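## Task

Find the cardboard box with a scrub sponge resting on it on the third shelf of the supply shelving (shelves counted upward, bottom = 1) and place that box in the cart's top tray. When finished, the sponge must still be on that third shelf without overhanging its front edge, every other item from that shelf must also still be on it, and the robot must be neither fallen nor tilted.

## Robot and tools

ROBOT. A simulated Dexmate Vega: a three-wheeled base (two steering front wheels, a passive rear caster), a torso whose thigh, shank and chest fold in a Z, a head with head_camera, and two 7-joint arms, each with a two-finger gripper and a wrist camera (left_wrist_camera, right_wrist_camera). Seen from above at the start it is 0.70 m long, 0.63 m wide, front edge 0.35 m ahead of the base origin. Loose objects may occasionally get a small nudge from outside.

FRAMES. All positions are in metres. Base frame: origin on the floor on the centre line, 0.185 m behind the front axle (the spin point); x forward, y left, z up. left_hand and right_hand are reported in it: a point between the fingers, 0.033 m back from the closed tips; fingers along the hand's z, closing along its y, camera on its back (-x). The odometry frame is where the base frame was when the scene began; base_odometry counts wheel turns only, so slip shows up as travel. Printed hand positions get less accurate at long reach.

move. One action per call, plus optional "cameras" (list of head_camera, left_wrist_camera, right_wrist_camera, or all; omitted = all, [] = none). An action uses "base", "joints" or both (with optional "speeds", "min_time_s"), or "target" by itself. An empty call only reports state and images.
- base: exactly one key, each a relative offset from where the base now is. translate_m: -2 to 2, forward positive. strafe_m: -2 to 2, left positive (heading may drift about 0.02 rad). rotate_rad: -3.2 to 3.2, counter-clockwise positive. The front wheels first steer toward a new direction (about 0.5 s, up to 1.1 s).
- joints: absolute angles in radians, keyed by name. Torso: torso_hip_rad 0 to 1.57, torso_knee_rad 0 to 3.141, torso_waist_rad -1.57 to 1.57 (chest forward lean = knee - hip - waist). Presets (hip, knee, waist): stand 0.469, 1.617, 1.048 (start); stand_high 0.78, 1.57, 0.44; lean_20 0.52, 1.05, 0.18; lean_45 0.52, 1.05, -0.26; low_lean_45 0, 0, -0.79. Left arm: shoulder_pitch -3.041 to 3.041 (+ lowers arm), shoulder_yaw -0.423 to 1.523, upper_arm_roll ±3.041, elbow -3.041 to 0.214 (0 straight, negative bends up), forearm_roll ±3.041, wrist_pitch ±1.366 (+ tips hand down), wrist_yaw -1.348 to 1.087 (+ left). Right arm mirrors: shoulder_pitch negative lowers, shoulder_yaw -1.523 to 0.423, wrist_pitch negative tips down, wrist_yaw -1.087 to 1.348. Grippers left_gripper_rad/right_gripper_rad 0 (closed) to 0.785, angle per finger; pads spread about 0.24 x angle - 0.002 m at the hand point. Head: head_pan_rad ±2.792 (+ left), head_tilt_rad ±1.483, head_camera_tilt_rad -1.483 to 1.378 (+ down). Folded arms, keys in order shoulder_pitch, shoulder_yaw, upper_arm_roll, elbow, forearm_roll, wrist_pitch, wrist_yaw: left 1, 0.5, -0.6, -2.5, 0, -0.9, 0; right -1, -0.5, 0.6, -2.5, 0, 0.9, 0.
- target: an absolute pose for one hand, base frame: side ("left"/"right"), x, y, z (-3 to 3 m), pitch_deg (-30 to 95; 90 fingers down, 0 level), heading_deg (0 fingers forward, + counter-clockwise), roll_deg (default 0, jaw level; + clockwise seen from behind the hand), angles -360 to 360; line_only true demands a straight path. Checked against the robot only, not furniture; robot must be still. Straight paths up to 45 cm, otherwise an arc that may swing the elbow wide. If status says "short (part of ...)", resend it.
- speeds: caps for this action: translate_m/strafe_m 0.04 to 0.3 m/s, rotate_rad 0.1 to 0.6 rad/s. min_time_s: 0.1 to 8, minimum duration of arm and head motions.

wait(seconds 0 to 10, cameras): holds the last commands and reports. zoom_image(camera, region [x0, y0, x1, y1] pixels, at most 504 x 504) enlarges part of that camera's latest image; head_camera is 896x560, wrist cameras 672x420. read_manual gives only licence text. finished_scene(scene = current scene number) ends the scene irrevocably; the goal must then hold with no help from the robot.

RESULTS. "move" is done or the worst status. base_status, joint_status, left_hand_status, right_hand_status: done; off_target (stopped away from target, may keep pushing); contact_stop (an arm pushed near full torque ~0.6 s; the whole arm or torso group halts and forgets targets); contact_stop_at_<key>; time_out; not_followed (an arm-collision check held it back; "cause:" explains); reached/short/refused for targets; limit_stop_at_motor_heat; unfinished. turned_by_wheels and turned_by_imu give the turn since the last result; an IMU turn above 0.03 rad after a straight or sideways drive suggests a bump. base_tilt is in degrees. on_its_own lists uncommanded motion. Joint torques include arm weight. A refused call cancels the rest of the calls in that reply; an invalid one does not.

AVOID. Tipping: nothing prevents a fall, and a fallen robot is stuck. The base does not stop at furniture. Fold the arms before low_lean_45 and keep them from hanging straight down in lean postures. Never let the arms press or strike each other. Contact torque at a joint's limit (shoulder 130, upper_arm_roll and elbow 69.6, forearm/wrist 21.7 N m) freezes that arm for 10 s; arms carry about 4 kg at full reach. Sustained loads or stretched arms heat motors (MOTOR HOT at 65 °C, stop at 80 °C). After any stop, back the arm off first. Keep head_tilt_rad at 0 or below when panning. Don't drop or fling objects, knock things off the shelf, or push hard; the robot keeps holding its last command while you deliberate.

Each tool is called after "Call:" in YAML: its name, and indented under it one key for each argument.

## Session

Call:
move:

Scene clock: 0.00 s.
Joint torques (N m): no reading
base_odometry: x=+0.000 y=+0.000 heading=+0.000
turned_by_wheels: +0.000
turned_by_imu: +0.000
base_tilt: forward=+0.1 right=+0.3
base_status: not commanded
joint_positions: torso_hip_rad=+0.469 torso_knee_rad=+1.617 torso_waist_rad=+1.048 left_shoulder_pitch_rad=+2.208 left_shoulder_yaw_rad=+0.002 left_upper_arm_roll_rad=+0.004 left_elbow_rad=-1.093 left_forearm_roll_rad=+0.009 left_wrist_pitch_rad=-0.495 left_wrist_yaw_rad=+0.018 left_gripper_rad=+0.005 right_shoulder_pitch_rad=-2.195 right_shoulder_yaw_rad=+0.020 right_upper_arm_roll_rad=-0.015 right_elbow_rad=-1.081 right_forearm_roll_rad=+0.002 right_wrist_pitch_rad=+0.504 right_wrist_yaw_rad=-0.019 right_gripper_rad=+0.005 head_pan_rad=+0.000 head_tilt_rad=+0.000 head_camera_tilt_rad=+0.000
joint_status: not commanded
chest: x=-0.0111 y=+0.0000 z=+1.4155 quat_wxyz=(+0.999, +0.000, +0.050, +0.000) (m; base frame)
left_hand: x=+0.1875 y=+0.2317 z=+0.6007 quat_wxyz=(+0.413, +0.002, +0.911, +0.006) pitch_deg=+41.2 heading_deg=+0.7 roll_deg=+1.0 back=up (m; base frame)
right_hand: x=+0.1939 y=-0.2174 z=+0.6016 quat_wxyz=(+0.417, +0.011, +0.909, +0.002) pitch_deg=+40.7 heading_deg=-0.4 roll_deg=+1.0 back=up (m; base frame)
pictures: head_camera, left_wrist_camera, right_wrist_camera

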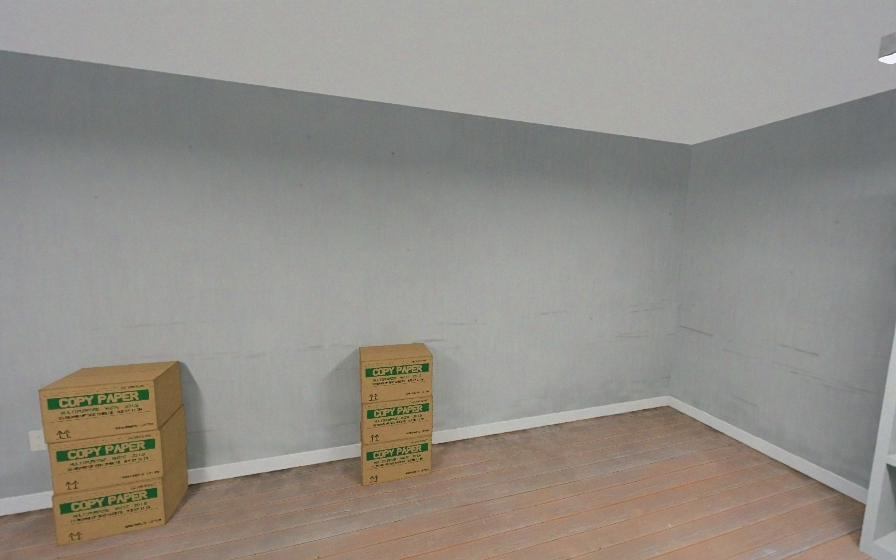

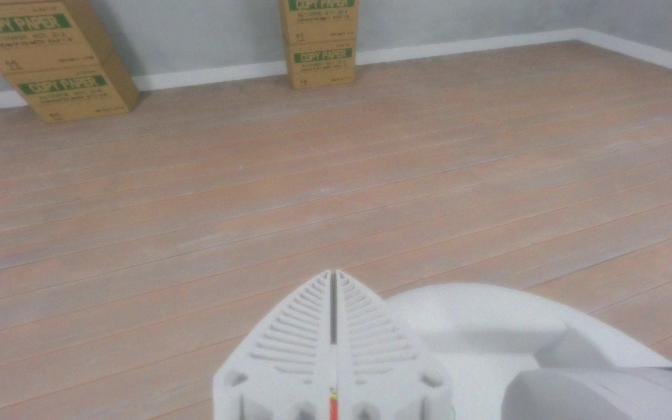

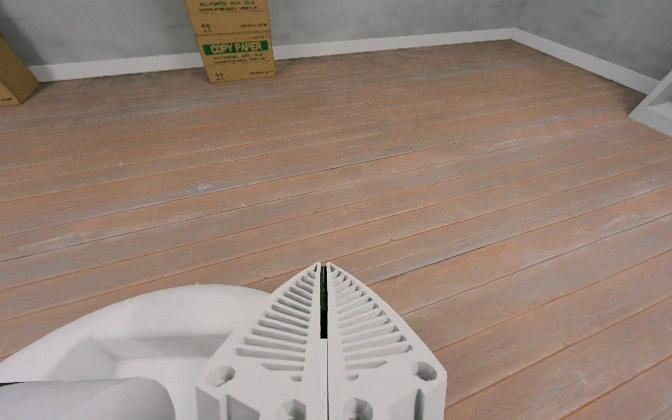

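Call:
move:
  joints: {"head_pan_rad": -1.2, "head_camera_tilt_rad": 0.3}
  cameras: ["head_camera"]

Call:
move:
  joints: {"head_pan_rad": -2.4, "head_camera_tilt_rad": 0.3}
  cameras: ["head_camera"]

Call:
move:
  joints: {"head_pan_rad": 1.3, "head_camera_tilt_rad": 0.3}
  cameras: ["head_camera"]

Call:
move:
  joints: {"head_pan_rad": 2.6, "head_camera_tilt_rad": 0.3}
  cameras: ["head_camera"]

Scene clock: 1.83 s.
Joint torques (N m): left_arm=[7.69 0.27 1.31 -3.76 -0.11 -2.86 0.13] | right_arm=[-4.58 -0.7 0.5 -3.29 0.21 2.56 -0.02]
move: done
base_odometry: x=+0.000 y=+0.000 heading=+0.000
turned_by_wheels: +0.000
turned_by_imu: +0.000
base_tilt: forward=+0.2 right=+0.3
base_status: not commanded
joint_positions: torso_hip_rad=+0.469 torso_knee_rad=+1.617 torso_waist_rad=+1.048 left_shoulder_pitch_rad=+2.208 left_shoulder_yaw_rad=+0.002 left_upper_arm_roll_rad=+0.004 left_elbow_rad=-1.093 left_forearm_roll_rad=+0.009 left_wrist_pitch_rad=-0.495 left_wrist_yaw_rad=+0.018 left_gripper_rad=+0.005 right_shoulder_pitch_rad=-2.195 right_shoulder_yaw_rad=+0.020 right_upper_arm_roll_rad=-0.015 right_elbow_rad=-1.081 right_forearm_roll_rad=+0.002 right_wrist_pitch_rad=+0.504 right_wrist_yaw_rad=-0.019 right_gripper_rad=+0.005 head_pan_rad=-1.199 head_tilt_rad=+0.000 head_camera_tilt_rad=+0.299
joint_status: all done
chest: x=-0.0111 y=+0.0000 z=+1.4155 quat_wxyz=(+0.999, +0.000, +0.050, +0.000) (m; base frame)
left_hand: x=+0.1875 y=+0.2317 z=+0.6007 quat_wxyz=(+0.413, +0.002, +0.911, +0.006) pitch_deg=+41.2 heading_deg=+0.7 roll_deg=+1.0 back=up (m; base frame)
right_hand: x=+0.1939 y=-0.2174 z=+0.6016 quat_wxyz=(+0.417, +0.011, +0.909, +0.002) pitch_deg=+40.7 heading_deg=-0.4 roll_deg=+1.0 back=up (m; base frame)
pictures: head_camera
camera_calibration:
head_camera: T_world_to_cam=[[-0.921515, -0.372274, 0.110557, -0.20748], [-0.219184, 0.263578, -0.939407, 1.42228], [0.320576, -0.88991, -0.324488, 0.467664], [0, 0, 0, 1]] pos_world=[-0.0293762, -0.0359422, 1.51079]

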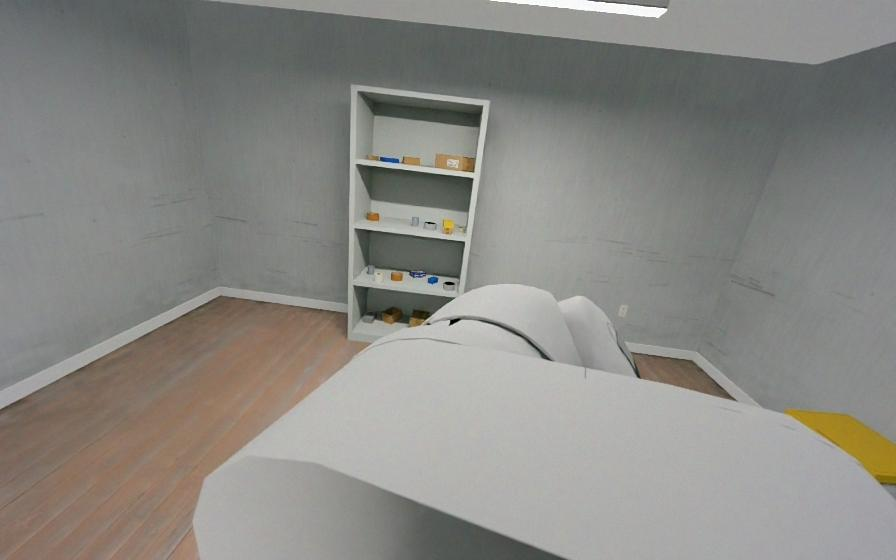

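Scene clock: 3.30 s.
Joint torques (N m): left_arm=[6.43 -0.03 1.3 -4.2 -0.1 -2.87 0.15] | right_arm=[-5.12 0.11 -0.07 -5.45 -0.51 2.69 -0.33]
move: done
base_odometry: x=+0.000 y=+0.000 heading=+0.000
turned_by_wheels: +0.000
turned_by_imu: +0.000
base_tilt: forward=+0.2 right=+0.3
base_status: not commanded
joint_positions: torso_hip_rad=+0.469 torso_knee_rad=+1.617 torso_waist_rad=+1.048 left_shoulder_pitch_rad=+2.208 left_shoulder_yaw_rad=+0.002 left_upper_arm_roll_rad=+0.004 left_elbow_rad=-1.093 left_forearm_roll_rad=+0.009 left_wrist_pitch_rad=-0.495 left_wrist_yaw_rad=+0.018 left_gripper_rad=+0.005 right_shoulder_pitch_rad=-2.195 right_shoulder_yaw_rad=+0.020 right_upper_arm_roll_rad=-0.015 right_elbow_rad=-1.081 right_forearm_roll_rad=+0.002 right_wrist_pitch_rad=+0.504 right_wrist_yaw_rad=-0.019 right_gripper_rad=+0.005 head_pan_rad=-2.399 head_tilt_rad=+0.000 head_camera_tilt_rad=+0.299
joint_status: all done
chest: x=-0.0111 y=+0.0000 z=+1.4155 quat_wxyz=(+0.999, +0.000, +0.050, +0.000) (m; base frame)
left_hand: x=+0.1875 y=+0.2317 z=+0.6007 quat_wxyz=(+0.413, +0.002, +0.911, +0.006) pitch_deg=+41.2 heading_deg=+0.7 roll_deg=+1.0 back=up (m; base frame)
right_hand: x=+0.1939 y=-0.2174 z=+0.6016 quat_wxyz=(+0.417, +0.011, +0.909, +0.002) pitch_deg=+40.7 heading_deg=-0.4 roll_deg=+1.0 back=up (m; base frame)
pictures: head_camera
camera_calibration:
head_camera: T_world_to_cam=[[-0.678014, 0.729994, 0.0860529, -0.152099], [0.104093, 0.211247, -0.971874, 1.49571], [-0.727641, -0.649987, -0.219216, 0.229523], [0, 0, 0, 1]] pos_world=[-0.0918078, -0.0557462, 1.51704]

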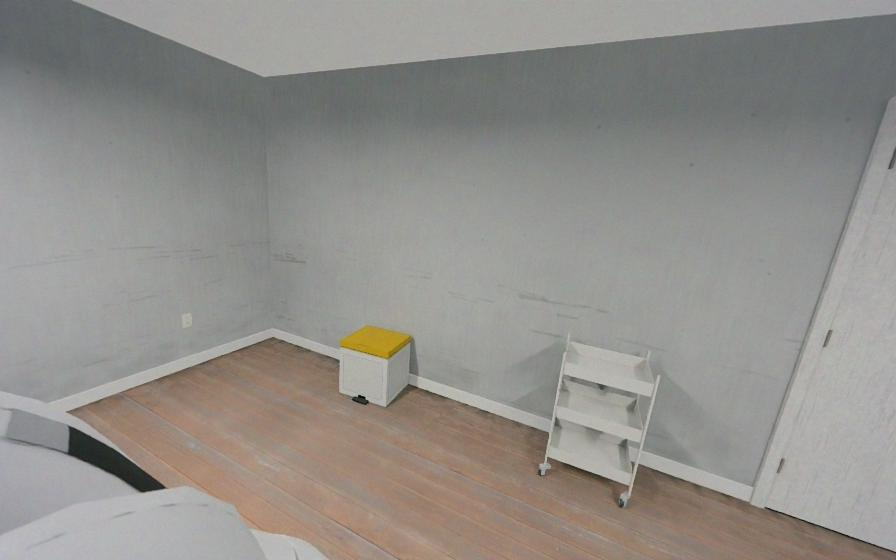

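Scene clock: 6.43 s.
Joint torques (N m): left_arm=[6.97 -0.33 0.97 -4.39 0.02 -2.84 0.18] | right_arm=[-4.09 -1.5 1.06 -3.66 -0.07 2.84 0.21]
move: done
base_odometry: x=+0.000 y=+0.000 heading=+0.000
turned_by_wheels: +0.000
turned_by_imu: +0.001
base_tilt: forward=+0.2 right=+0.3
base_status: not commanded
joint_positions: torso_hip_rad=+0.469 torso_knee_rad=+1.617 torso_waist_rad=+1.048 left_shoulder_pitch_rad=+2.208 left_shoulder_yaw_rad=+0.002 left_upper_arm_roll_rad=+0.004 left_elbow_rad=-1.093 left_forearm_roll_rad=+0.009 left_wrist_pitch_rad=-0.495 left_wrist_yaw_rad=+0.018 left_gripper_rad=+0.005 right_shoulder_pitch_rad=-2.195 right_shoulder_yaw_rad=+0.020 right_upper_arm_roll_rad=-0.015 right_elbow_rad=-1.081 right_forearm_roll_rad=+0.002 right_wrist_pitch_rad=+0.504 right_wrist_yaw_rad=-0.019 right_gripper_rad=+0.005 head_pan_rad=+1.299 head_tilt_rad=+0.000 head_camera_tilt_rad=+0.299
joint_status: all done
chest: x=-0.0111 y=+0.0000 z=+1.4155 quat_wxyz=(+0.999, +0.000, +0.050, +0.000) (m; base frame)
left_hand: x=+0.1875 y=+0.2317 z=+0.6007 quat_wxyz=(+0.413, +0.002, +0.911, +0.006) pitch_deg=+41.2 heading_deg=+0.7 roll_deg=+1.0 back=up (m; base frame)
right_hand: x=+0.1939 y=-0.2174 z=+0.6016 quat_wxyz=(+0.417, +0.011, +0.909, +0.002) pitch_deg=+40.7 heading_deg=-0.4 roll_deg=+1.0 back=up (m; base frame)
pictures: head_camera
camera_calibration:
head_camera: T_world_to_cam=[[0.962826, -0.25839, -0.0787407, 0.220601], [-0.153951, -0.285392, -0.945965, 1.43706], [0.221956, 0.922923, -0.314562, 0.44519], [0, 0, 0, 1]] pos_world=[-0.0899759, 0.0562507, 1.51682]

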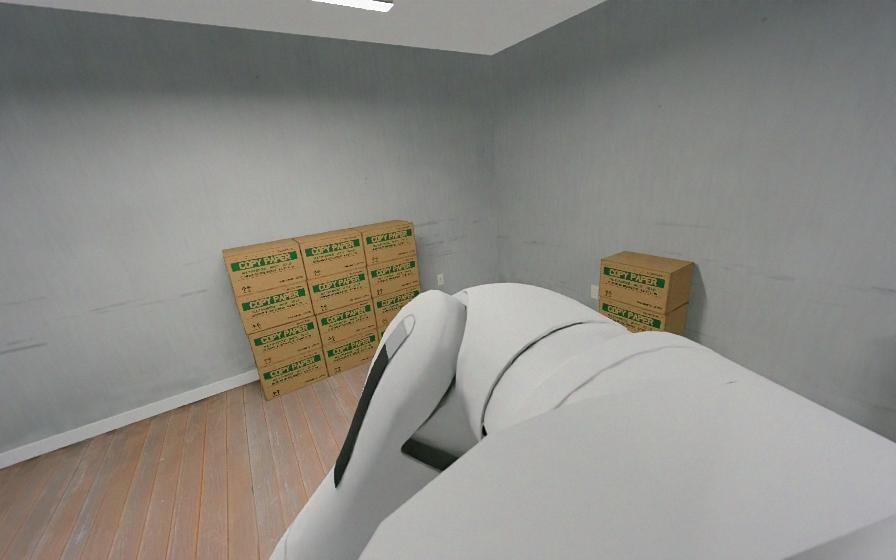

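Scene clock: 7.97 s.
Joint torques (N m): left_arm=[7.51 0.36 1.07 -3.17 -0.07 -2.87 0.07] | right_arm=[-6.34 0.17 -0.22 -4.53 -0.05 3.26 0.24]
move: done
base_odometry: x=+0.000 y=+0.000 heading=+0.000
turned_by_wheels: +0.000
turned_by_imu: +0.000
base_tilt: forward=+0.2 right=+0.3
base_status: not commanded
joint_positions: torso_hip_rad=+0.469 torso_knee_rad=+1.617 torso_waist_rad=+1.048 left_shoulder_pitch_rad=+2.208 left_shoulder_yaw_rad=+0.002 left_upper_arm_roll_rad=+0.004 left_elbow_rad=-1.093 left_forearm_roll_rad=+0.009 left_wrist_pitch_rad=-0.495 left_wrist_yaw_rad=+0.018 left_gripper_rad=+0.005 right_shoulder_pitch_rad=-2.195 right_shoulder_yaw_rad=+0.020 right_upper_arm_roll_rad=-0.015 right_elbow_rad=-1.081 right_forearm_roll_rad=+0.002 right_wrist_pitch_rad=+0.504 right_wrist_yaw_rad=-0.019 right_gripper_rad=+0.005 head_pan_rad=+2.599 head_tilt_rad=+0.000 head_camera_tilt_rad=+0.299
joint_status: all done
chest: x=-0.0111 y=+0.0000 z=+1.4155 quat_wxyz=(+0.999, +0.000, +0.050, +0.000) (m; base frame)
left_hand: x=+0.1875 y=+0.2317 z=+0.6007 quat_wxyz=(+0.413, +0.002, +0.911, +0.006) pitch_deg=+41.2 heading_deg=+0.7 roll_deg=+1.0 back=up (m; base frame)
right_hand: x=+0.1939 y=-0.2174 z=+0.6016 quat_wxyz=(+0.417, +0.011, +0.909, +0.002) pitch_deg=+40.7 heading_deg=-0.4 roll_deg=+1.0 back=up (m; base frame)
pictures: head_camera
camera_calibration:
head_camera: T_world_to_cam=[[0.506625, 0.861537, -0.0329468, 0.117092], [0.162428, -0.132905, -0.977729, 1.50892], [-0.846728, 0.48999, -0.207271, 0.202538], [0, 0, 0, 1]] pos_world=[-0.132918, 0.000423926, 1.52116]

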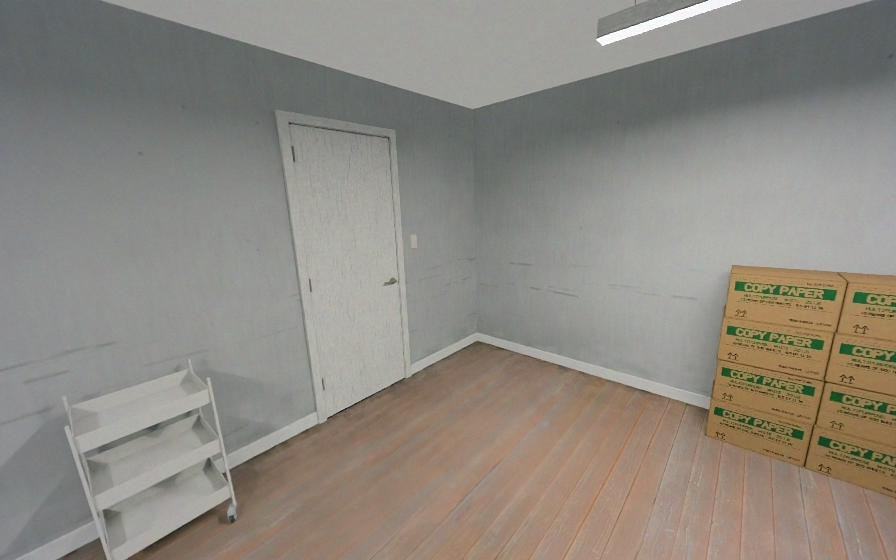

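Call:
move:
  joints: {"head_pan_rad": -1.2, "head_camera_tilt_rad": 0.3}
  cameras: ["head_camera"]

Call:
zoom_image:
  camera: "head_camera"
  region: [345, 180, 485, 270]

Scene clock: 12.03 s.
Joint torques (N m): left_arm=[7.32 -0.22 1.17 -3.94 -0.06 -2.99 0.18] | right_arm=[-6.09 -0.79 0.72 -4.41 -0.12 2.91 0.08]
move: done
base_odometry: x=+0.000 y=+0.000 heading=+0.000
turned_by_wheels: +0.000
turned_by_imu: +0.001
base_tilt: forward=+0.1 right=+0.4
base_status: not commanded
joint_positions: torso_hip_rad=+0.469 torso_knee_rad=+1.617 torso_waist_rad=+1.048 left_shoulder_pitch_rad=+2.208 left_shoulder_yaw_rad=+0.002 left_upper_arm_roll_rad=+0.004 left_elbow_rad=-1.093 left_forearm_roll_rad=+0.009 left_wrist_pitch_rad=-0.495 left_wrist_yaw_rad=+0.018 left_gripper_rad=+0.005 right_shoulder_pitch_rad=-2.195 right_shoulder_yaw_rad=+0.020 right_upper_arm_roll_rad=-0.015 right_elbow_rad=-1.081 right_forearm_roll_rad=+0.002 right_wrist_pitch_rad=+0.504 right_wrist_yaw_rad=-0.019 right_gripper_rad=+0.005 head_pan_rad=-1.199 head_tilt_rad=+0.000 head_camera_tilt_rad=+0.299
joint_status: all done
chest: x=-0.0111 y=+0.0000 z=+1.4155 quat_wxyz=(+0.999, +0.000, +0.050, +0.000) (m; base frame)
left_hand: x=+0.1875 y=+0.2317 z=+0.6007 quat_wxyz=(+0.413, +0.002, +0.911, +0.006) pitch_deg=+41.2 heading_deg=+0.7 roll_deg=+1.0 back=up (m; base frame)
right_hand: x=+0.1939 y=-0.2174 z=+0.6016 quat_wxyz=(+0.417, +0.011, +0.909, +0.002) pitch_deg=+40.7 heading_deg=-0.4 roll_deg=+1.0 back=up (m; base frame)
pictures: head_camera
camera_calibration:
head_camera: T_world_to_cam=[[-0.921515, -0.372274, 0.110557, -0.20748], [-0.219184, 0.263578, -0.939407, 1.42228], [0.320576, -0.88991, -0.324488, 0.467664], [0, 0, 0, 1]] pos_world=[-0.0293762, -0.0359422, 1.51079]

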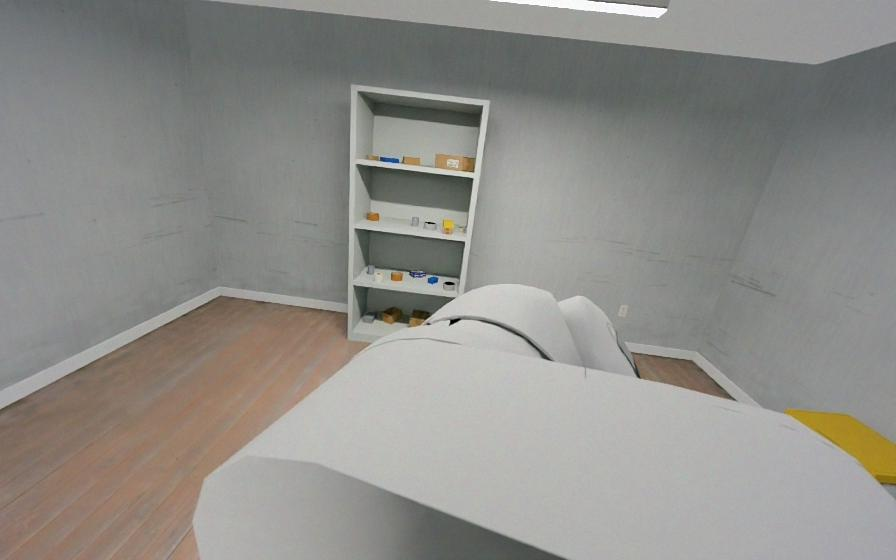

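Scaled by 3.600 from the camera's 896x560 image, which has a finer 960x600 frame.

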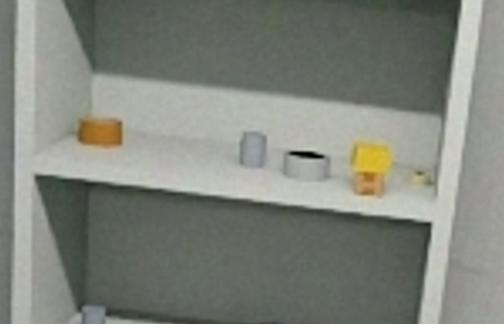

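Call:
move:
  base: {"rotate_rad": -1.218}
  joints: {"head_pan_rad": 0, "head_camera_tilt_rad": 0.45}
  cameras: ["head_camera"]

Call:
move:
  base: {"translate_m": 1.45}
  cameras: ["head_camera"]

Call:
zoom_image:
  camera: "head_camera"
  region: [250, 200, 650, 450]

Scene clock: 16.77 s.
Joint torques (N m): left_arm=[7.87 -0.14 1.36 -4.37 -0.06 -2.4 0.19] | right_arm=[-4.89 -0.24 1.16 -5.38 -0.27 2.52 -0.12]
move: done
base_odometry: x=+0.000 y=+0.000 heading=-1.217
turned_by_wheels: -1.217
turned_by_imu: -1.183
base_tilt: forward=+0.2 right=+0.3
base_status: done
joint_positions: torso_hip_rad=+0.469 torso_knee_rad=+1.617 torso_waist_rad=+1.048 left_shoulder_pitch_rad=+2.208 left_shoulder_yaw_rad=+0.002 left_upper_arm_roll_rad=+0.004 left_elbow_rad=-1.093 left_forearm_roll_rad=+0.009 left_wrist_pitch_rad=-0.495 left_wrist_yaw_rad=+0.018 left_gripper_rad=+0.005 right_shoulder_pitch_rad=-2.195 right_shoulder_yaw_rad=+0.020 right_upper_arm_roll_rad=-0.015 right_elbow_rad=-1.081 right_forearm_roll_rad=+0.002 right_wrist_pitch_rad=+0.504 right_wrist_yaw_rad=-0.019 right_gripper_rad=+0.005 head_pan_rad=-0.001 head_tilt_rad=+0.000 head_camera_tilt_rad=+0.449
joint_status: all done
chest: x=-0.0111 y=+0.0000 z=+1.4155 quat_wxyz=(+0.999, +0.000, +0.050, +0.000) (m; base frame)
left_hand: x=+0.1875 y=+0.2317 z=+0.6007 quat_wxyz=(+0.413, +0.002, +0.911, +0.006) pitch_deg=+41.2 heading_deg=+0.7 roll_deg=+1.0 back=up (m; base frame)
right_hand: x=+0.1939 y=-0.2174 z=+0.6016 quat_wxyz=(+0.417, +0.011, +0.909, +0.002) pitch_deg=+40.7 heading_deg=-0.4 roll_deg=+1.0 back=up (m; base frame)
pictures: head_camera
camera_calibration:
head_camera: T_world_to_cam=[[0.0135319, -0.999798, 0.0148834, 0.00754577], [-0.518422, -0.019743, -0.854897, 1.27351], [0.855018, 0.00385246, -0.518584, 0.797273], [0, 0, 0, 1]] pos_world=[-0.0215723, 0.0296156, 1.50206]

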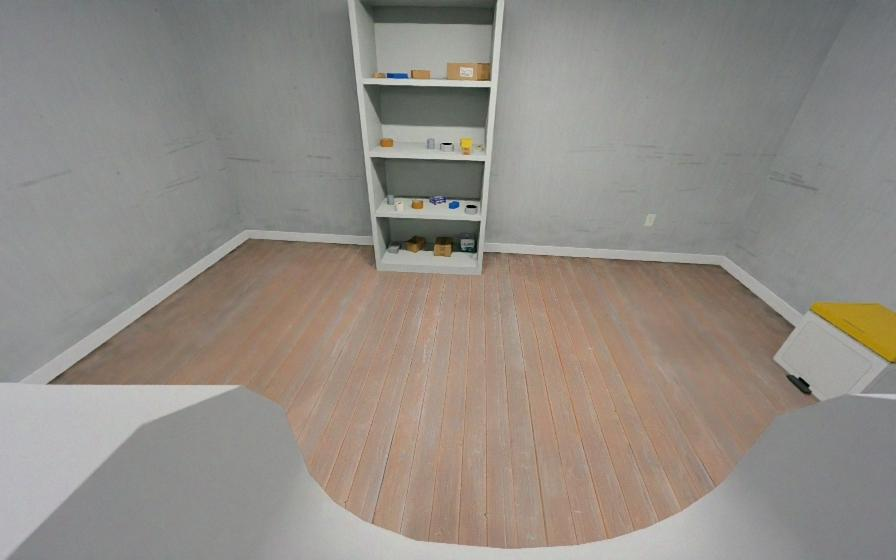

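Scene clock: 23.87 s.
Joint torques (N m): left_arm=[7.12 0.14 1.23 -4.11 -0.12 -2.14 0.21] | right_arm=[-4.8 -1.3 0.11 -4.08 0.02 2.77 -0.14]
move: done
base_odometry: x=+0.499 y=-1.362 heading=-1.218
turned_by_wheels: -0.001
turned_by_imu: -0.007
base_tilt: forward=+0.1 right=+0.3
base_status: done
joint_positions: torso_hip_rad=+0.469 torso_knee_rad=+1.617 torso_waist_rad=+1.048 left_shoulder_pitch_rad=+2.208 left_shoulder_yaw_rad=+0.002 left_upper_arm_roll_rad=+0.004 left_elbow_rad=-1.093 left_forearm_roll_rad=+0.009 left_wrist_pitch_rad=-0.495 left_wrist_yaw_rad=+0.018 left_gripper_rad=+0.005 right_shoulder_pitch_rad=-2.195 right_shoulder_yaw_rad=+0.020 right_upper_arm_roll_rad=-0.015 right_elbow_rad=-1.081 right_forearm_roll_rad=+0.002 right_wrist_pitch_rad=+0.504 right_wrist_yaw_rad=-0.019 right_gripper_rad=+0.005 head_pan_rad=-0.001 head_tilt_rad=+0.000 head_camera_tilt_rad=+0.449
joint_status: not commanded
chest: x=-0.0111 y=+0.0000 z=+1.4155 quat_wxyz=(+0.999, +0.000, +0.050, +0.000) (m; base frame)
left_hand: x=+0.1875 y=+0.2317 z=+0.6007 quat_wxyz=(+0.413, +0.002, +0.911, +0.006) pitch_deg=+41.2 heading_deg=+0.7 roll_deg=+1.0 back=up (m; base frame)
right_hand: x=+0.1939 y=-0.2174 z=+0.6016 quat_wxyz=(+0.417, +0.011, +0.909, +0.002) pitch_deg=+40.7 heading_deg=-0.4 roll_deg=+1.0 back=up (m; base frame)
pictures: head_camera
camera_calibration:
head_camera: T_world_to_cam=[[0.0135332, -0.999798, 0.0148813, 0.00754763], [-0.518494, -0.0197423, -0.854853, 1.27349], [0.854974, 0.00385305, -0.518656, 0.797296], [0, 0, 0, 1]] pos_world=[-0.0214727, 0.0296156, 1.50206]

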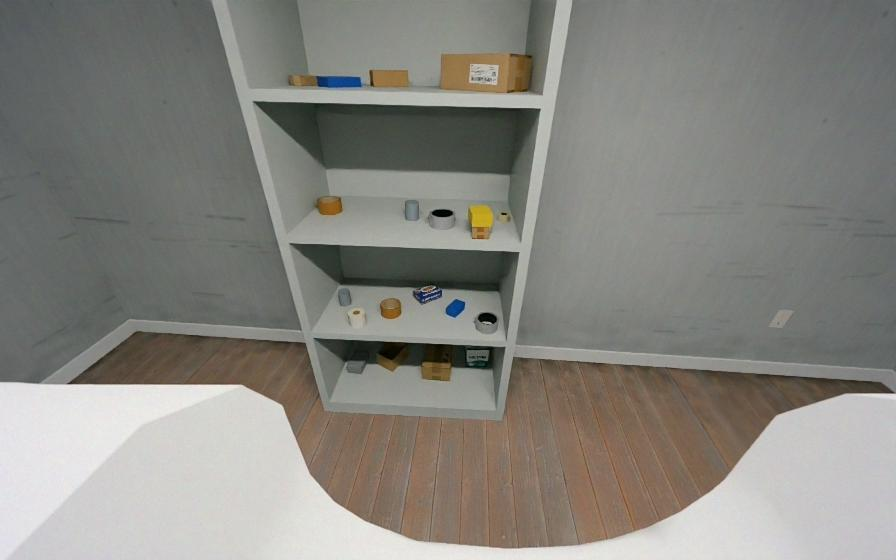

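Scaled by 1.260 from the camera's 896x560 image, which has a finer 960x600 frame.

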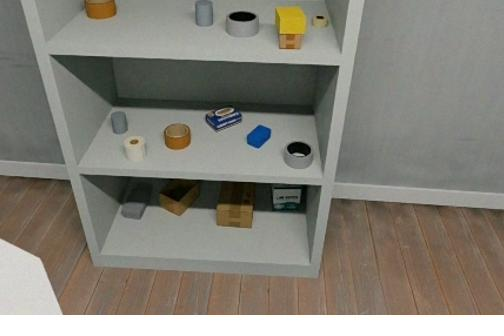

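Call:
move:
  target: {"side": "right", "x": 0.5, "y": -0.2, "z": 1.12, "pitch_deg": 25, "heading_deg": 0}
  cameras: ["head_camera", "right_wrist_camera"]

Call:
move:
  base: {"rotate_rad": -0.06}
  joints: {"right_gripper_rad": 0.5, "head_camera_tilt_rad": 0.5}
  cameras: ["head_camera", "right_wrist_camera"]

Call:
zoom_image:
  camera: "head_camera"
  region: [350, 140, 600, 280]

Scene clock: 25.57 s.
Joint torques (N m): left_arm=[6.45 1.74 1.13 -3.59 -0.17 -2.95 0.08] | right_arm=[-5.01 -0.15 0.19 -4.25 0.16 2.98 -0.13]
move: refused
base_odometry: x=+0.499 y=-1.362 heading=-1.218
turned_by_wheels: +0.000
turned_by_imu: +0.000
base_tilt: forward=+0.1 right=+0.3
base_status: not commanded
joint_positions: torso_hip_rad=+0.469 torso_knee_rad=+1.617 torso_waist_rad=+1.048 left_shoulder_pitch_rad=+2.208 left_shoulder_yaw_rad=+0.002 left_upper_arm_roll_rad=+0.004 left_elbow_rad=-1.093 left_forearm_roll_rad=+0.009 left_wrist_pitch_rad=-0.495 left_wrist_yaw_rad=+0.018 left_gripper_rad=+0.005 right_shoulder_pitch_rad=-2.195 right_shoulder_yaw_rad=+0.020 right_upper_arm_roll_rad=-0.015 right_elbow_rad=-1.081 right_forearm_roll_rad=+0.002 right_wrist_pitch_rad=+0.504 right_wrist_yaw_rad=-0.019 right_gripper_rad=+0.005 head_pan_rad=-0.001 head_tilt_rad=+0.000 head_camera_tilt_rad=+0.449
joint_status: not commanded
chest: x=-0.0111 y=+0.0000 z=+1.4155 quat_wxyz=(+0.999, +0.000, +0.050, +0.000) (m; base frame)
left_hand: x=+0.1875 y=+0.2317 z=+0.6007 quat_wxyz=(+0.413, +0.002, +0.911, +0.006) pitch_deg=+41.2 heading_deg=+0.7 roll_deg=+1.0 back=up (m; base frame)
right_hand: x=+0.1939 y=-0.2174 z=+0.6016 quat_wxyz=(+0.417, +0.011, +0.909, +0.002) pitch_deg=+40.7 heading_deg=-0.4 roll_deg=+1.0 back=up (m; base frame)
right_hand_status: refused: neither the straight line nor an arc passes: the way is over 45 cm, too long for a line; the best arc brings the right finger within 1.9 cm of the torso (limit 2.0). Nothing moved.
pictures: head_camera, right_wrist_camera
camera_calibration:
head_camera: T_world_to_cam=[[0.0135332, -0.999798, 0.0148813, 0.00754763], [-0.518494, -0.0197423, -0.854853, 1.27349], [0.854974, 0.00385305, -0.518656, 0.797296], [0, 0, 0, 1]] pos_world=[-0.0214727, 0.0296156, 1.50206]
right_wrist_camera: T_world_to_cam=[[-0.0448475, -0.998492, 0.0316659, -0.235321], [-0.760186, 0.0135438, -0.649564, 0.592564], [0.648156, -0.0532033, -0.759647, 0.474803], [0, 0, 0, 1]] pos_world=[0.132159, -0.217731, 0.753042]

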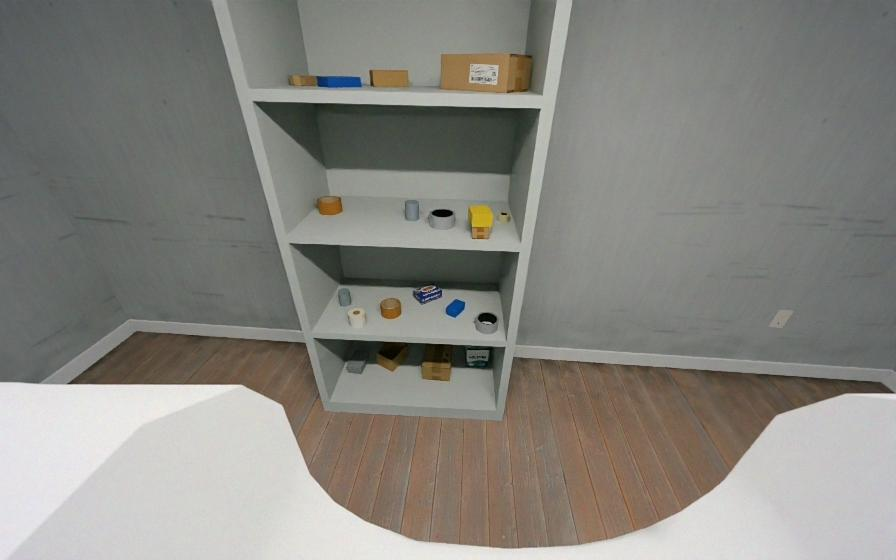

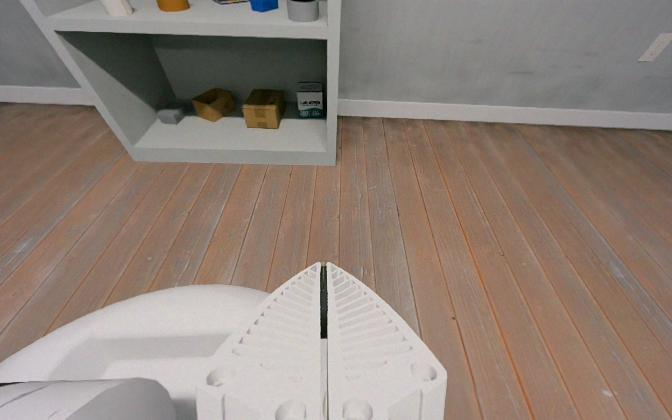

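not run: a stop came earlier in this reply.

Scaled by 2.016 from the camera's 896x560 image, which has a finer 960x600 frame.

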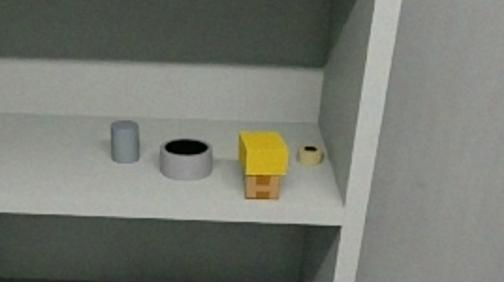

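Call:
move:
  target: {"side": "right", "x": 0.4, "y": -0.25, "z": 0.9, "pitch_deg": 25, "heading_deg": 0}
  cameras: []

Call:
move:
  target: {"side": "right", "x": 0.5, "y": -0.2, "z": 1.12, "pitch_deg": 25, "heading_deg": 0}
  cameras: []

Call:
move:
  base: {"rotate_rad": -0.06}
  joints: {"right_gripper_rad": 0.5, "head_camera_tilt_rad": 0.5}
  cameras: ["head_camera", "right_wrist_camera"]

Call:
zoom_image:
  camera: "head_camera"
  region: [350, 140, 600, 280]

Scene clock: 31.60 s.
Joint torques (N m): left_arm=[7.2 0.45 1.33 -3.66 -0.1 -2.06 0.06] | right_arm=[5.28 -2.39 4.16 -12.55 0 3.03 0.01]
move: done
base_odometry: x=+0.499 y=-1.362 heading=-1.218
turned_by_wheels: +0.000
turned_by_imu: +0.002
base_tilt: forward=+0.1 right=+0.3
base_status: not commanded
joint_positions: torso_hip_rad=+0.469 torso_knee_rad=+1.617 torso_waist_rad=+1.048 left_shoulder_pitch_rad=+2.208 left_shoulder_yaw_rad=+0.002 left_upper_arm_roll_rad=+0.004 left_elbow_rad=-1.093 left_forearm_roll_rad=+0.009 left_wrist_pitch_rad=-0.495 left_wrist_yaw_rad=+0.018 left_gripper_rad=+0.005 right_shoulder_pitch_rad=-2.394 right_shoulder_yaw_rad=-0.031 right_upper_arm_roll_rad=+0.050 right_elbow_rad=-2.256 right_forearm_roll_rad=+0.052 right_wrist_pitch_rad=-0.203 right_wrist_yaw_rad=+0.020 right_gripper_rad=+0.005 head_pan_rad=-0.001 head_tilt_rad=+0.000 head_camera_tilt_rad=+0.449
joint_status: not commanded
chest: x=-0.0111 y=+0.0000 z=+1.4155 quat_wxyz=(+0.999, +0.000, +0.050, +0.000) (m; base frame)
left_hand: x=+0.1875 y=+0.2317 z=+0.6007 quat_wxyz=(+0.413, +0.002, +0.911, +0.006) pitch_deg=+41.2 heading_deg=+0.7 roll_deg=+1.0 back=up (m; base frame)
right_hand: x=+0.3985 y=-0.2497 z=+0.8973 quat_wxyz=(+0.536, +0.000, +0.844, +0.000) pitch_deg=+25.2 heading_deg=+0.0 roll_deg=+0.0 back=up (m; base frame)
right_hand_status: reached (straight line, planned for 4.0 s): 3 mm and 0.2 deg off.
pictures: none
No camera images: "cameras" was empty.

Scene clock: 42.80 s.
Joint torques (N m): left_arm=[8.45 0.05 1.02 -4.3 -0.01 -3.44 0.07] | right_arm=[17.36 0.26 2.48 -6.4 -1.67 -1.91 0.08]
move: done
base_odometry: x=+0.499 y=-1.362 heading=-1.218
turned_by_wheels: +0.000
turned_by_imu: +0.003
base_tilt: forward=+0.2 right=+0.3
base_status: not commanded
joint_positions: torso_hip_rad=+0.469 torso_knee_rad=+1.617 torso_waist_rad=+1.048 left_shoulder_pitch_rad=+2.208 left_shoulder_yaw_rad=+0.002 left_upper_arm_roll_rad=+0.004 left_elbow_rad=-1.093 left_forearm_roll_rad=+0.009 left_wrist_pitch_rad=-0.495 left_wrist_yaw_rad=+0.018 left_gripper_rad=+0.005 right_shoulder_pitch_rad=+0.548 right_shoulder_yaw_rad=-1.202 right_upper_arm_roll_rad=-2.920 right_elbow_rad=-2.674 right_forearm_roll_rad=-1.893 right_wrist_pitch_rad=-0.472 right_wrist_yaw_rad=+1.345 right_gripper_rad=+0.005 head_pan_rad=-0.001 head_tilt_rad=+0.000 head_camera_tilt_rad=+0.449
joint_status: not commanded
chest: x=-0.0111 y=+0.0000 z=+1.4155 quat_wxyz=(+0.999, +0.000, +0.050, +0.000) (m; base frame)
left_hand: x=+0.1875 y=+0.2317 z=+0.6007 quat_wxyz=(+0.413, +0.002, +0.911, +0.006) pitch_deg=+41.2 heading_deg=+0.7 roll_deg=+1.0 back=up (m; base frame)
right_hand: x=+0.4997 y=-0.1985 z=+1.1182 quat_wxyz=(+0.001, -0.844, -0.001, -0.536) pitch_deg=+25.2 heading_deg=+0.2 roll_deg=+0.0 back=down (m; base frame)
right_hand_status: reached (checked arc [the straight line was blocked; over the whole arc the hand travels 1.51 m to end 0.25 m from its start, up to 0.57 m off the straight line; right_upper_arm_roll_rad turns most, 2.98 rad; on the way or at its end the hand turns up to 180 deg from its attitude at the start], planned for 9.6 s): 2 mm and 0.3 deg off.
pictures: none
No camera images: "cameras" was empty.

Scene clock: 44.73 s.
Joint torques (N m): left_arm=[6.89 2.11 1.16 -3.93 -0.04 -2.96 0.03] | right_arm=[19.29 0.7 3.36 -6.9 -1.4 -1.49 0.29]
move: done
base_odometry: x=+0.499 y=-1.362 heading=-1.278
turned_by_wheels: -0.060
turned_by_imu: -0.058
base_tilt: forward=+0.1 right=+0.3
base_status: done
joint_positions: torso_hip_rad=+0.469 torso_knee_rad=+1.617 torso_waist_rad=+1.048 left_shoulder_pitch_rad=+2.208 left_shoulder_yaw_rad=+0.002 left_upper_arm_roll_rad=+0.004 left_elbow_rad=-1.093 left_forearm_roll_rad=+0.009 left_wrist_pitch_rad=-0.495 left_wrist_yaw_rad=+0.018 left_gripper_rad=+0.005 right_shoulder_pitch_rad=+0.554 right_shoulder_yaw_rad=-1.204 right_upper_arm_roll_rad=-2.926 right_elbow_rad=-2.675 right_forearm_roll_rad=-1.896 right_wrist_pitch_rad=-0.472 right_wrist_yaw_rad=+1.348 right_gripper_rad=+0.500 head_pan_rad=-0.001 head_tilt_rad=+0.000 head_camera_tilt_rad=+0.499
joint_status: all done
chest: x=-0.0111 y=+0.0000 z=+1.4155 quat_wxyz=(+0.999, +0.000, +0.050, +0.000) (m; base frame)
left_hand: x=+0.1875 y=+0.2317 z=+0.6007 quat_wxyz=(+0.413, +0.002, +0.911, +0.006) pitch_deg=+41.2 heading_deg=+0.7 roll_deg=+1.0 back=up (m; base frame)
right_hand: x=+0.5000 y=-0.2000 z=+1.1197 quat_wxyz=(+0.000, -0.844, +0.000, -0.537) pitch_deg=+25.0 heading_deg=+0.0 roll_deg=+0.0 back=down (m; base frame)
pictures: head_camera, right_wrist_camera
camera_calibration:
head_camera: T_world_to_cam=[[0.0143419, -0.999797, 0.0141319, 0.00871866], [-0.56049, -0.0197427, -0.827926, 1.23027], [0.828037, 0.00395319, -0.560659, 0.857453], [0, 0, 0, 1]] pos_world=[-0.0205765, 0.029616, 1.49919]
right_wrist_camera: T_world_to_cam=[[-0.0519349, 0.998631, 0.00630088, 0.210758], [0.279559, 0.00848108, 0.960091, -1.16158], [0.958723, 0.0516237, -0.279617, -0.000939829], [0, 0, 0, 1]] pos_world=[0.336578, -0.200569, 1.11364]

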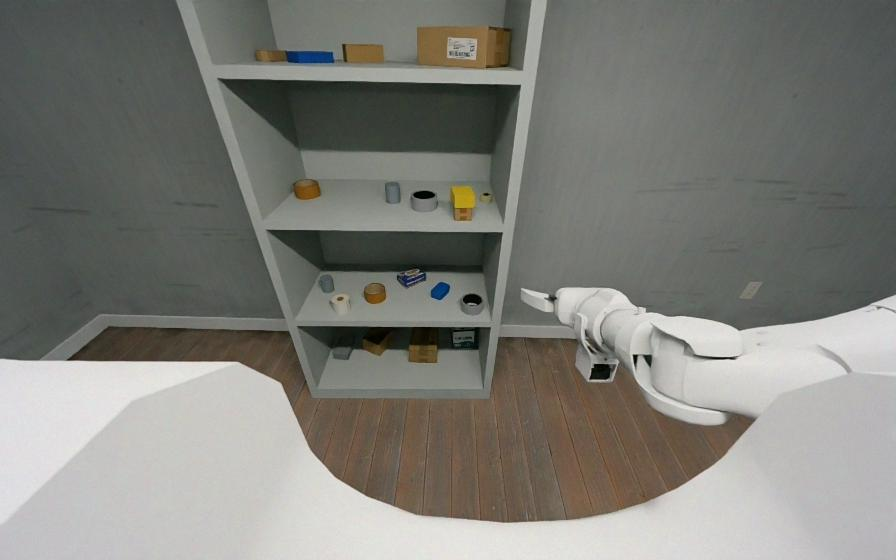

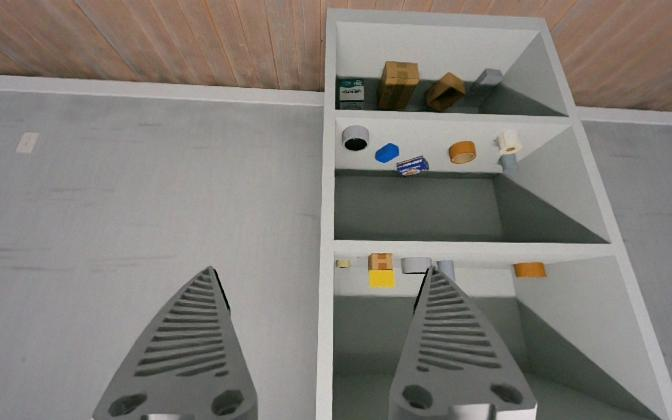

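Scaled by 2.016 from the camera's 896x560 image, which has a finer 960x600 frame.

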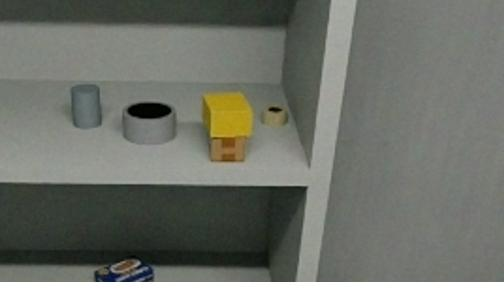

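Call:
move:
  joints: {"right_shoulder_pitch_rad": -2.394, "right_shoulder_yaw_rad": -0.031, "right_upper_arm_roll_rad": 0.05, "right_elbow_rad": -2.256, "right_forearm_roll_rad": 0.052, "right_wrist_pitch_rad": -0.203, "right_wrist_yaw_rad": 0.02}
  cameras: []

Call:
move:
  base: {"strafe_m": 0.2}
  joints: {"right_shoulder_pitch_rad": -1.669, "right_shoulder_yaw_rad": 0, "right_upper_arm_roll_rad": 0, "right_elbow_rad": -2.55, "right_forearm_roll_rad": 0, "right_wrist_pitch_rad": -1.217, "right_wrist_yaw_rad": 0, "right_gripper_rad": 0.55}
  cameras: ["head_camera"]

Call:
move:
  base: {"translate_m": 0.43}
  joints: {"head_camera_tilt_rad": 0.6}
  cameras: ["head_camera", "right_wrist_camera"]

Call:
zoom_image:
  camera: "head_camera"
  region: [400, 100, 700, 300]

Scene clock: 59.13 s.
Joint torques (N m): left_arm=[7.29 -0.35 1.12 -4.04 -0.1 -2.59 0.15] | right_arm=[-7.98 1.11 3.67 -8.33 0.22 4.11 -0.53]
move: done
base_odometry: x=+0.499 y=-1.362 heading=-1.278
turned_by_wheels: +0.000
turned_by_imu: +0.004
base_tilt: forward=+0.1 right=+0.3
base_status: not commanded
joint_positions: torso_hip_rad=+0.469 torso_knee_rad=+1.617 torso_waist_rad=+1.048 left_shoulder_pitch_rad=+2.208 left_shoulder_yaw_rad=+0.002 left_upper_arm_roll_rad=+0.004 left_elbow_rad=-1.093 left_forearm_roll_rad=+0.009 left_wrist_pitch_rad=-0.495 left_wrist_yaw_rad=+0.018 left_gripper_rad=+0.005 right_shoulder_pitch_rad=-2.388 right_shoulder_yaw_rad=-0.034 right_upper_arm_roll_rad=+0.044 right_elbow_rad=-2.257 right_forearm_roll_rad=+0.048 right_wrist_pitch_rad=-0.204 right_wrist_yaw_rad=+0.023 right_gripper_rad=+0.500 head_pan_rad=-0.001 head_tilt_rad=+0.000 head_camera_tilt_rad=+0.499
joint_status: all done
chest: x=-0.0111 y=+0.0000 z=+1.4155 quat_wxyz=(+0.999, +0.000, +0.050, +0.000) (m; base frame)
left_hand: x=+0.1875 y=+0.2317 z=+0.6007 quat_wxyz=(+0.413, +0.002, +0.911, +0.006) pitch_deg=+41.2 heading_deg=+0.7 roll_deg=+1.0 back=up (m; base frame)
right_hand: x=+0.4012 y=-0.2449 z=+0.8995 quat_wxyz=(+0.538, -0.004, +0.843, +0.003) pitch_deg=+24.9 heading_deg=+0.6 roll_deg=+0.1 back=up (m; base frame)
pictures: none
No camera images: "cameras" was empty.

Scene clock: 64.17 s.
Joint torques (N m): left_arm=[7.03 -0.1 1.26 -3.4 -0.01 -2.78 0.14] | right_arm=[16.2 0.52 -1.43 -12.32 -0.44 3.23 -0.36]
move: done
base_odometry: x=+0.690 y=-1.304 heading=-1.276
turned_by_wheels: +0.001
turned_by_imu: +0.006
base_tilt: forward=+0.1 right=+0.3
base_status: done
joint_positions: torso_hip_rad=+0.469 torso_knee_rad=+1.617 torso_waist_rad=+1.048 left_shoulder_pitch_rad=+2.208 left_shoulder_yaw_rad=+0.002 left_upper_arm_roll_rad=+0.004 left_elbow_rad=-1.093 left_forearm_roll_rad=+0.009 left_wrist_pitch_rad=-0.495 left_wrist_yaw_rad=+0.018 left_gripper_rad=+0.005 right_shoulder_pitch_rad=-1.673 right_shoulder_yaw_rad=+0.000 right_upper_arm_roll_rad=+0.001 right_elbow_rad=-2.548 right_forearm_roll_rad=+0.000 right_wrist_pitch_rad=-1.212 right_wrist_yaw_rad=+0.000 right_gripper_rad=+0.550 head_pan_rad=+0.000 head_tilt_rad=+0.000 head_camera_tilt_rad=+0.499
joint_status: all done
chest: x=-0.0111 y=+0.0000 z=+1.4155 quat_wxyz=(+0.999, +0.000, +0.050, +0.000) (m; base frame)
left_hand: x=+0.1875 y=+0.2317 z=+0.6007 quat_wxyz=(+0.413, +0.002, +0.911, +0.006) pitch_deg=+41.2 heading_deg=+0.7 roll_deg=+1.1 back=up (m; base frame)
right_hand: x=+0.5793 y=-0.2297 z=+1.0778 quat_wxyz=(+0.537, +0.000, +0.844, +0.000) pitch_deg=+25.1 heading_deg=+0.0 roll_deg=+0.0 back=up (m; base frame)
pictures: head_camera
camera_calibration:
head_camera: T_world_to_cam=[[0.0143416, -0.999797, 0.0141311, 0.00871988], [-0.560537, -0.0197421, -0.827894, 1.23022], [0.828005, 0.00395227, -0.560706, 0.857524], [0, 0, 0, 1]] pos_world=[-0.0205768, 0.029616, 1.49919]

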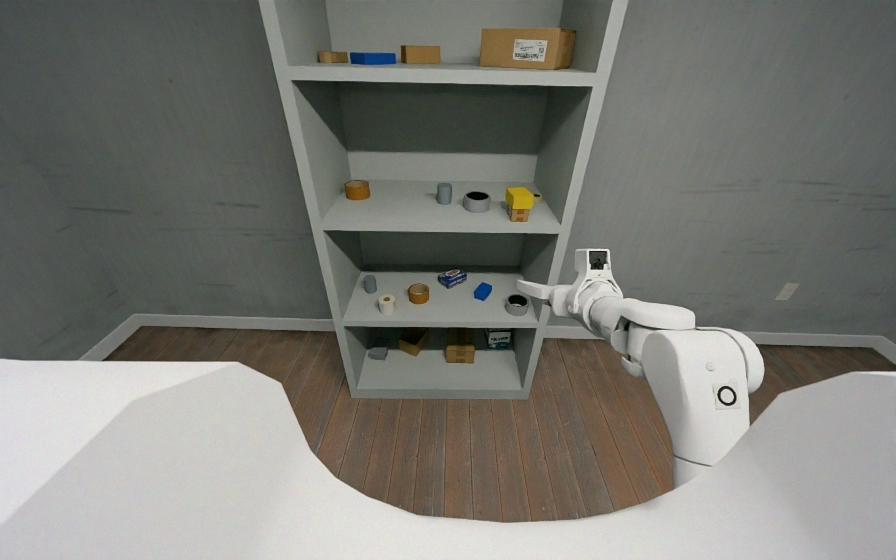

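Scene clock: 67.83 s.
Joint torques (N m): left_arm=[7.49 -0.08 1.34 -4 -0.03 -2.83 0.08] | right_arm=[14.72 2.41 -1.38 -11.69 -0.02 2.52 -0.2]
move: done
base_odometry: x=+0.814 y=-1.716 heading=-1.277
turned_by_wheels: -0.001
turned_by_imu: -0.003
base_tilt: forward=+0.2 right=+0.3
base_status: done
joint_positions: torso_hip_rad=+0.469 torso_knee_rad=+1.617 torso_waist_rad=+1.048 left_shoulder_pitch_rad=+2.208 left_shoulder_yaw_rad=+0.002 left_upper_arm_roll_rad=+0.004 left_elbow_rad=-1.093 left_forearm_roll_rad=+0.009 left_wrist_pitch_rad=-0.495 left_wrist_yaw_rad=+0.018 left_gripper_rad=+0.005 right_shoulder_pitch_rad=-1.669 right_shoulder_yaw_rad=+0.000 right_upper_arm_roll_rad=+0.000 right_elbow_rad=-2.549 right_forearm_roll_rad=+0.000 right_wrist_pitch_rad=-1.217 right_wrist_yaw_rad=+0.000 right_gripper_rad=+0.550 head_pan_rad=+0.000 head_tilt_rad=+0.000 head_camera_tilt_rad=+0.599
joint_status: all done
chest: x=-0.0110 y=+0.0000 z=+1.4155 quat_wxyz=(+0.999, +0.000, +0.050, +0.000) (m; base frame)
left_hand: x=+0.1875 y=+0.2317 z=+0.6007 quat_wxyz=(+0.413, +0.002, +0.911, +0.006) pitch_deg=+41.2 heading_deg=+0.7 roll_deg=+1.1 back=up (m; base frame)
right_hand: x=+0.5798 y=-0.2296 z=+1.0792 quat_wxyz=(+0.537, +0.000, +0.844, +0.000) pitch_deg=+25.1 heading_deg=+0.0 roll_deg=+0.0 back=up (m; base frame)
pictures: head_camera, right_wrist_camera
camera_calibration:
head_camera: T_world_to_cam=[[0.0156829, -0.999797, 0.0126268, 0.0110529], [-0.640462, -0.0197423, -0.767736, 1.13487], [0.76783, 0.00395332, -0.640642, 0.971262], [0, 0, 0, 1]] pos_world=[-0.0190946, 0.029616, 1.49337]
right_wrist_camera: T_world_to_cam=[[-0.0383953, -0.998628, 0.0356031, -0.253324], [-0.557151, -0.00818302, -0.830371, 1.26884], [0.829523, -0.0517186, -0.556073, 0.262248], [0, 0, 0, 1]] pos_world=[0.479666, -0.229031, 1.20845]

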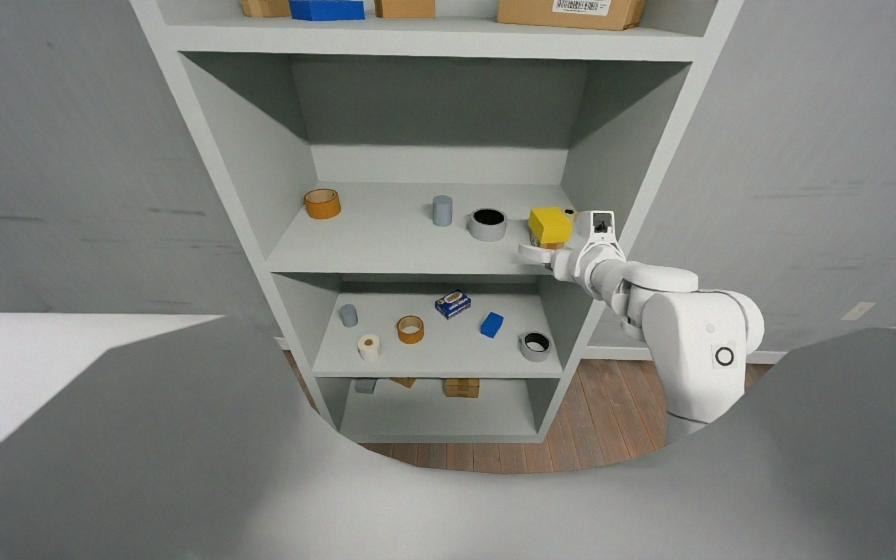

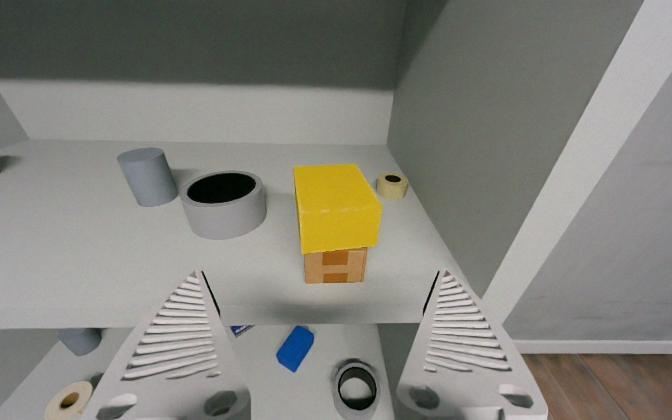

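Scaled by 1.680 from the camera's 896x560 image, which has a finer 960x600 frame.

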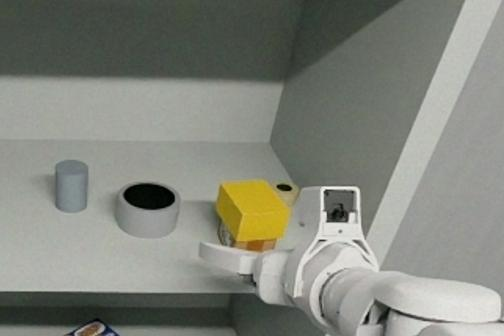

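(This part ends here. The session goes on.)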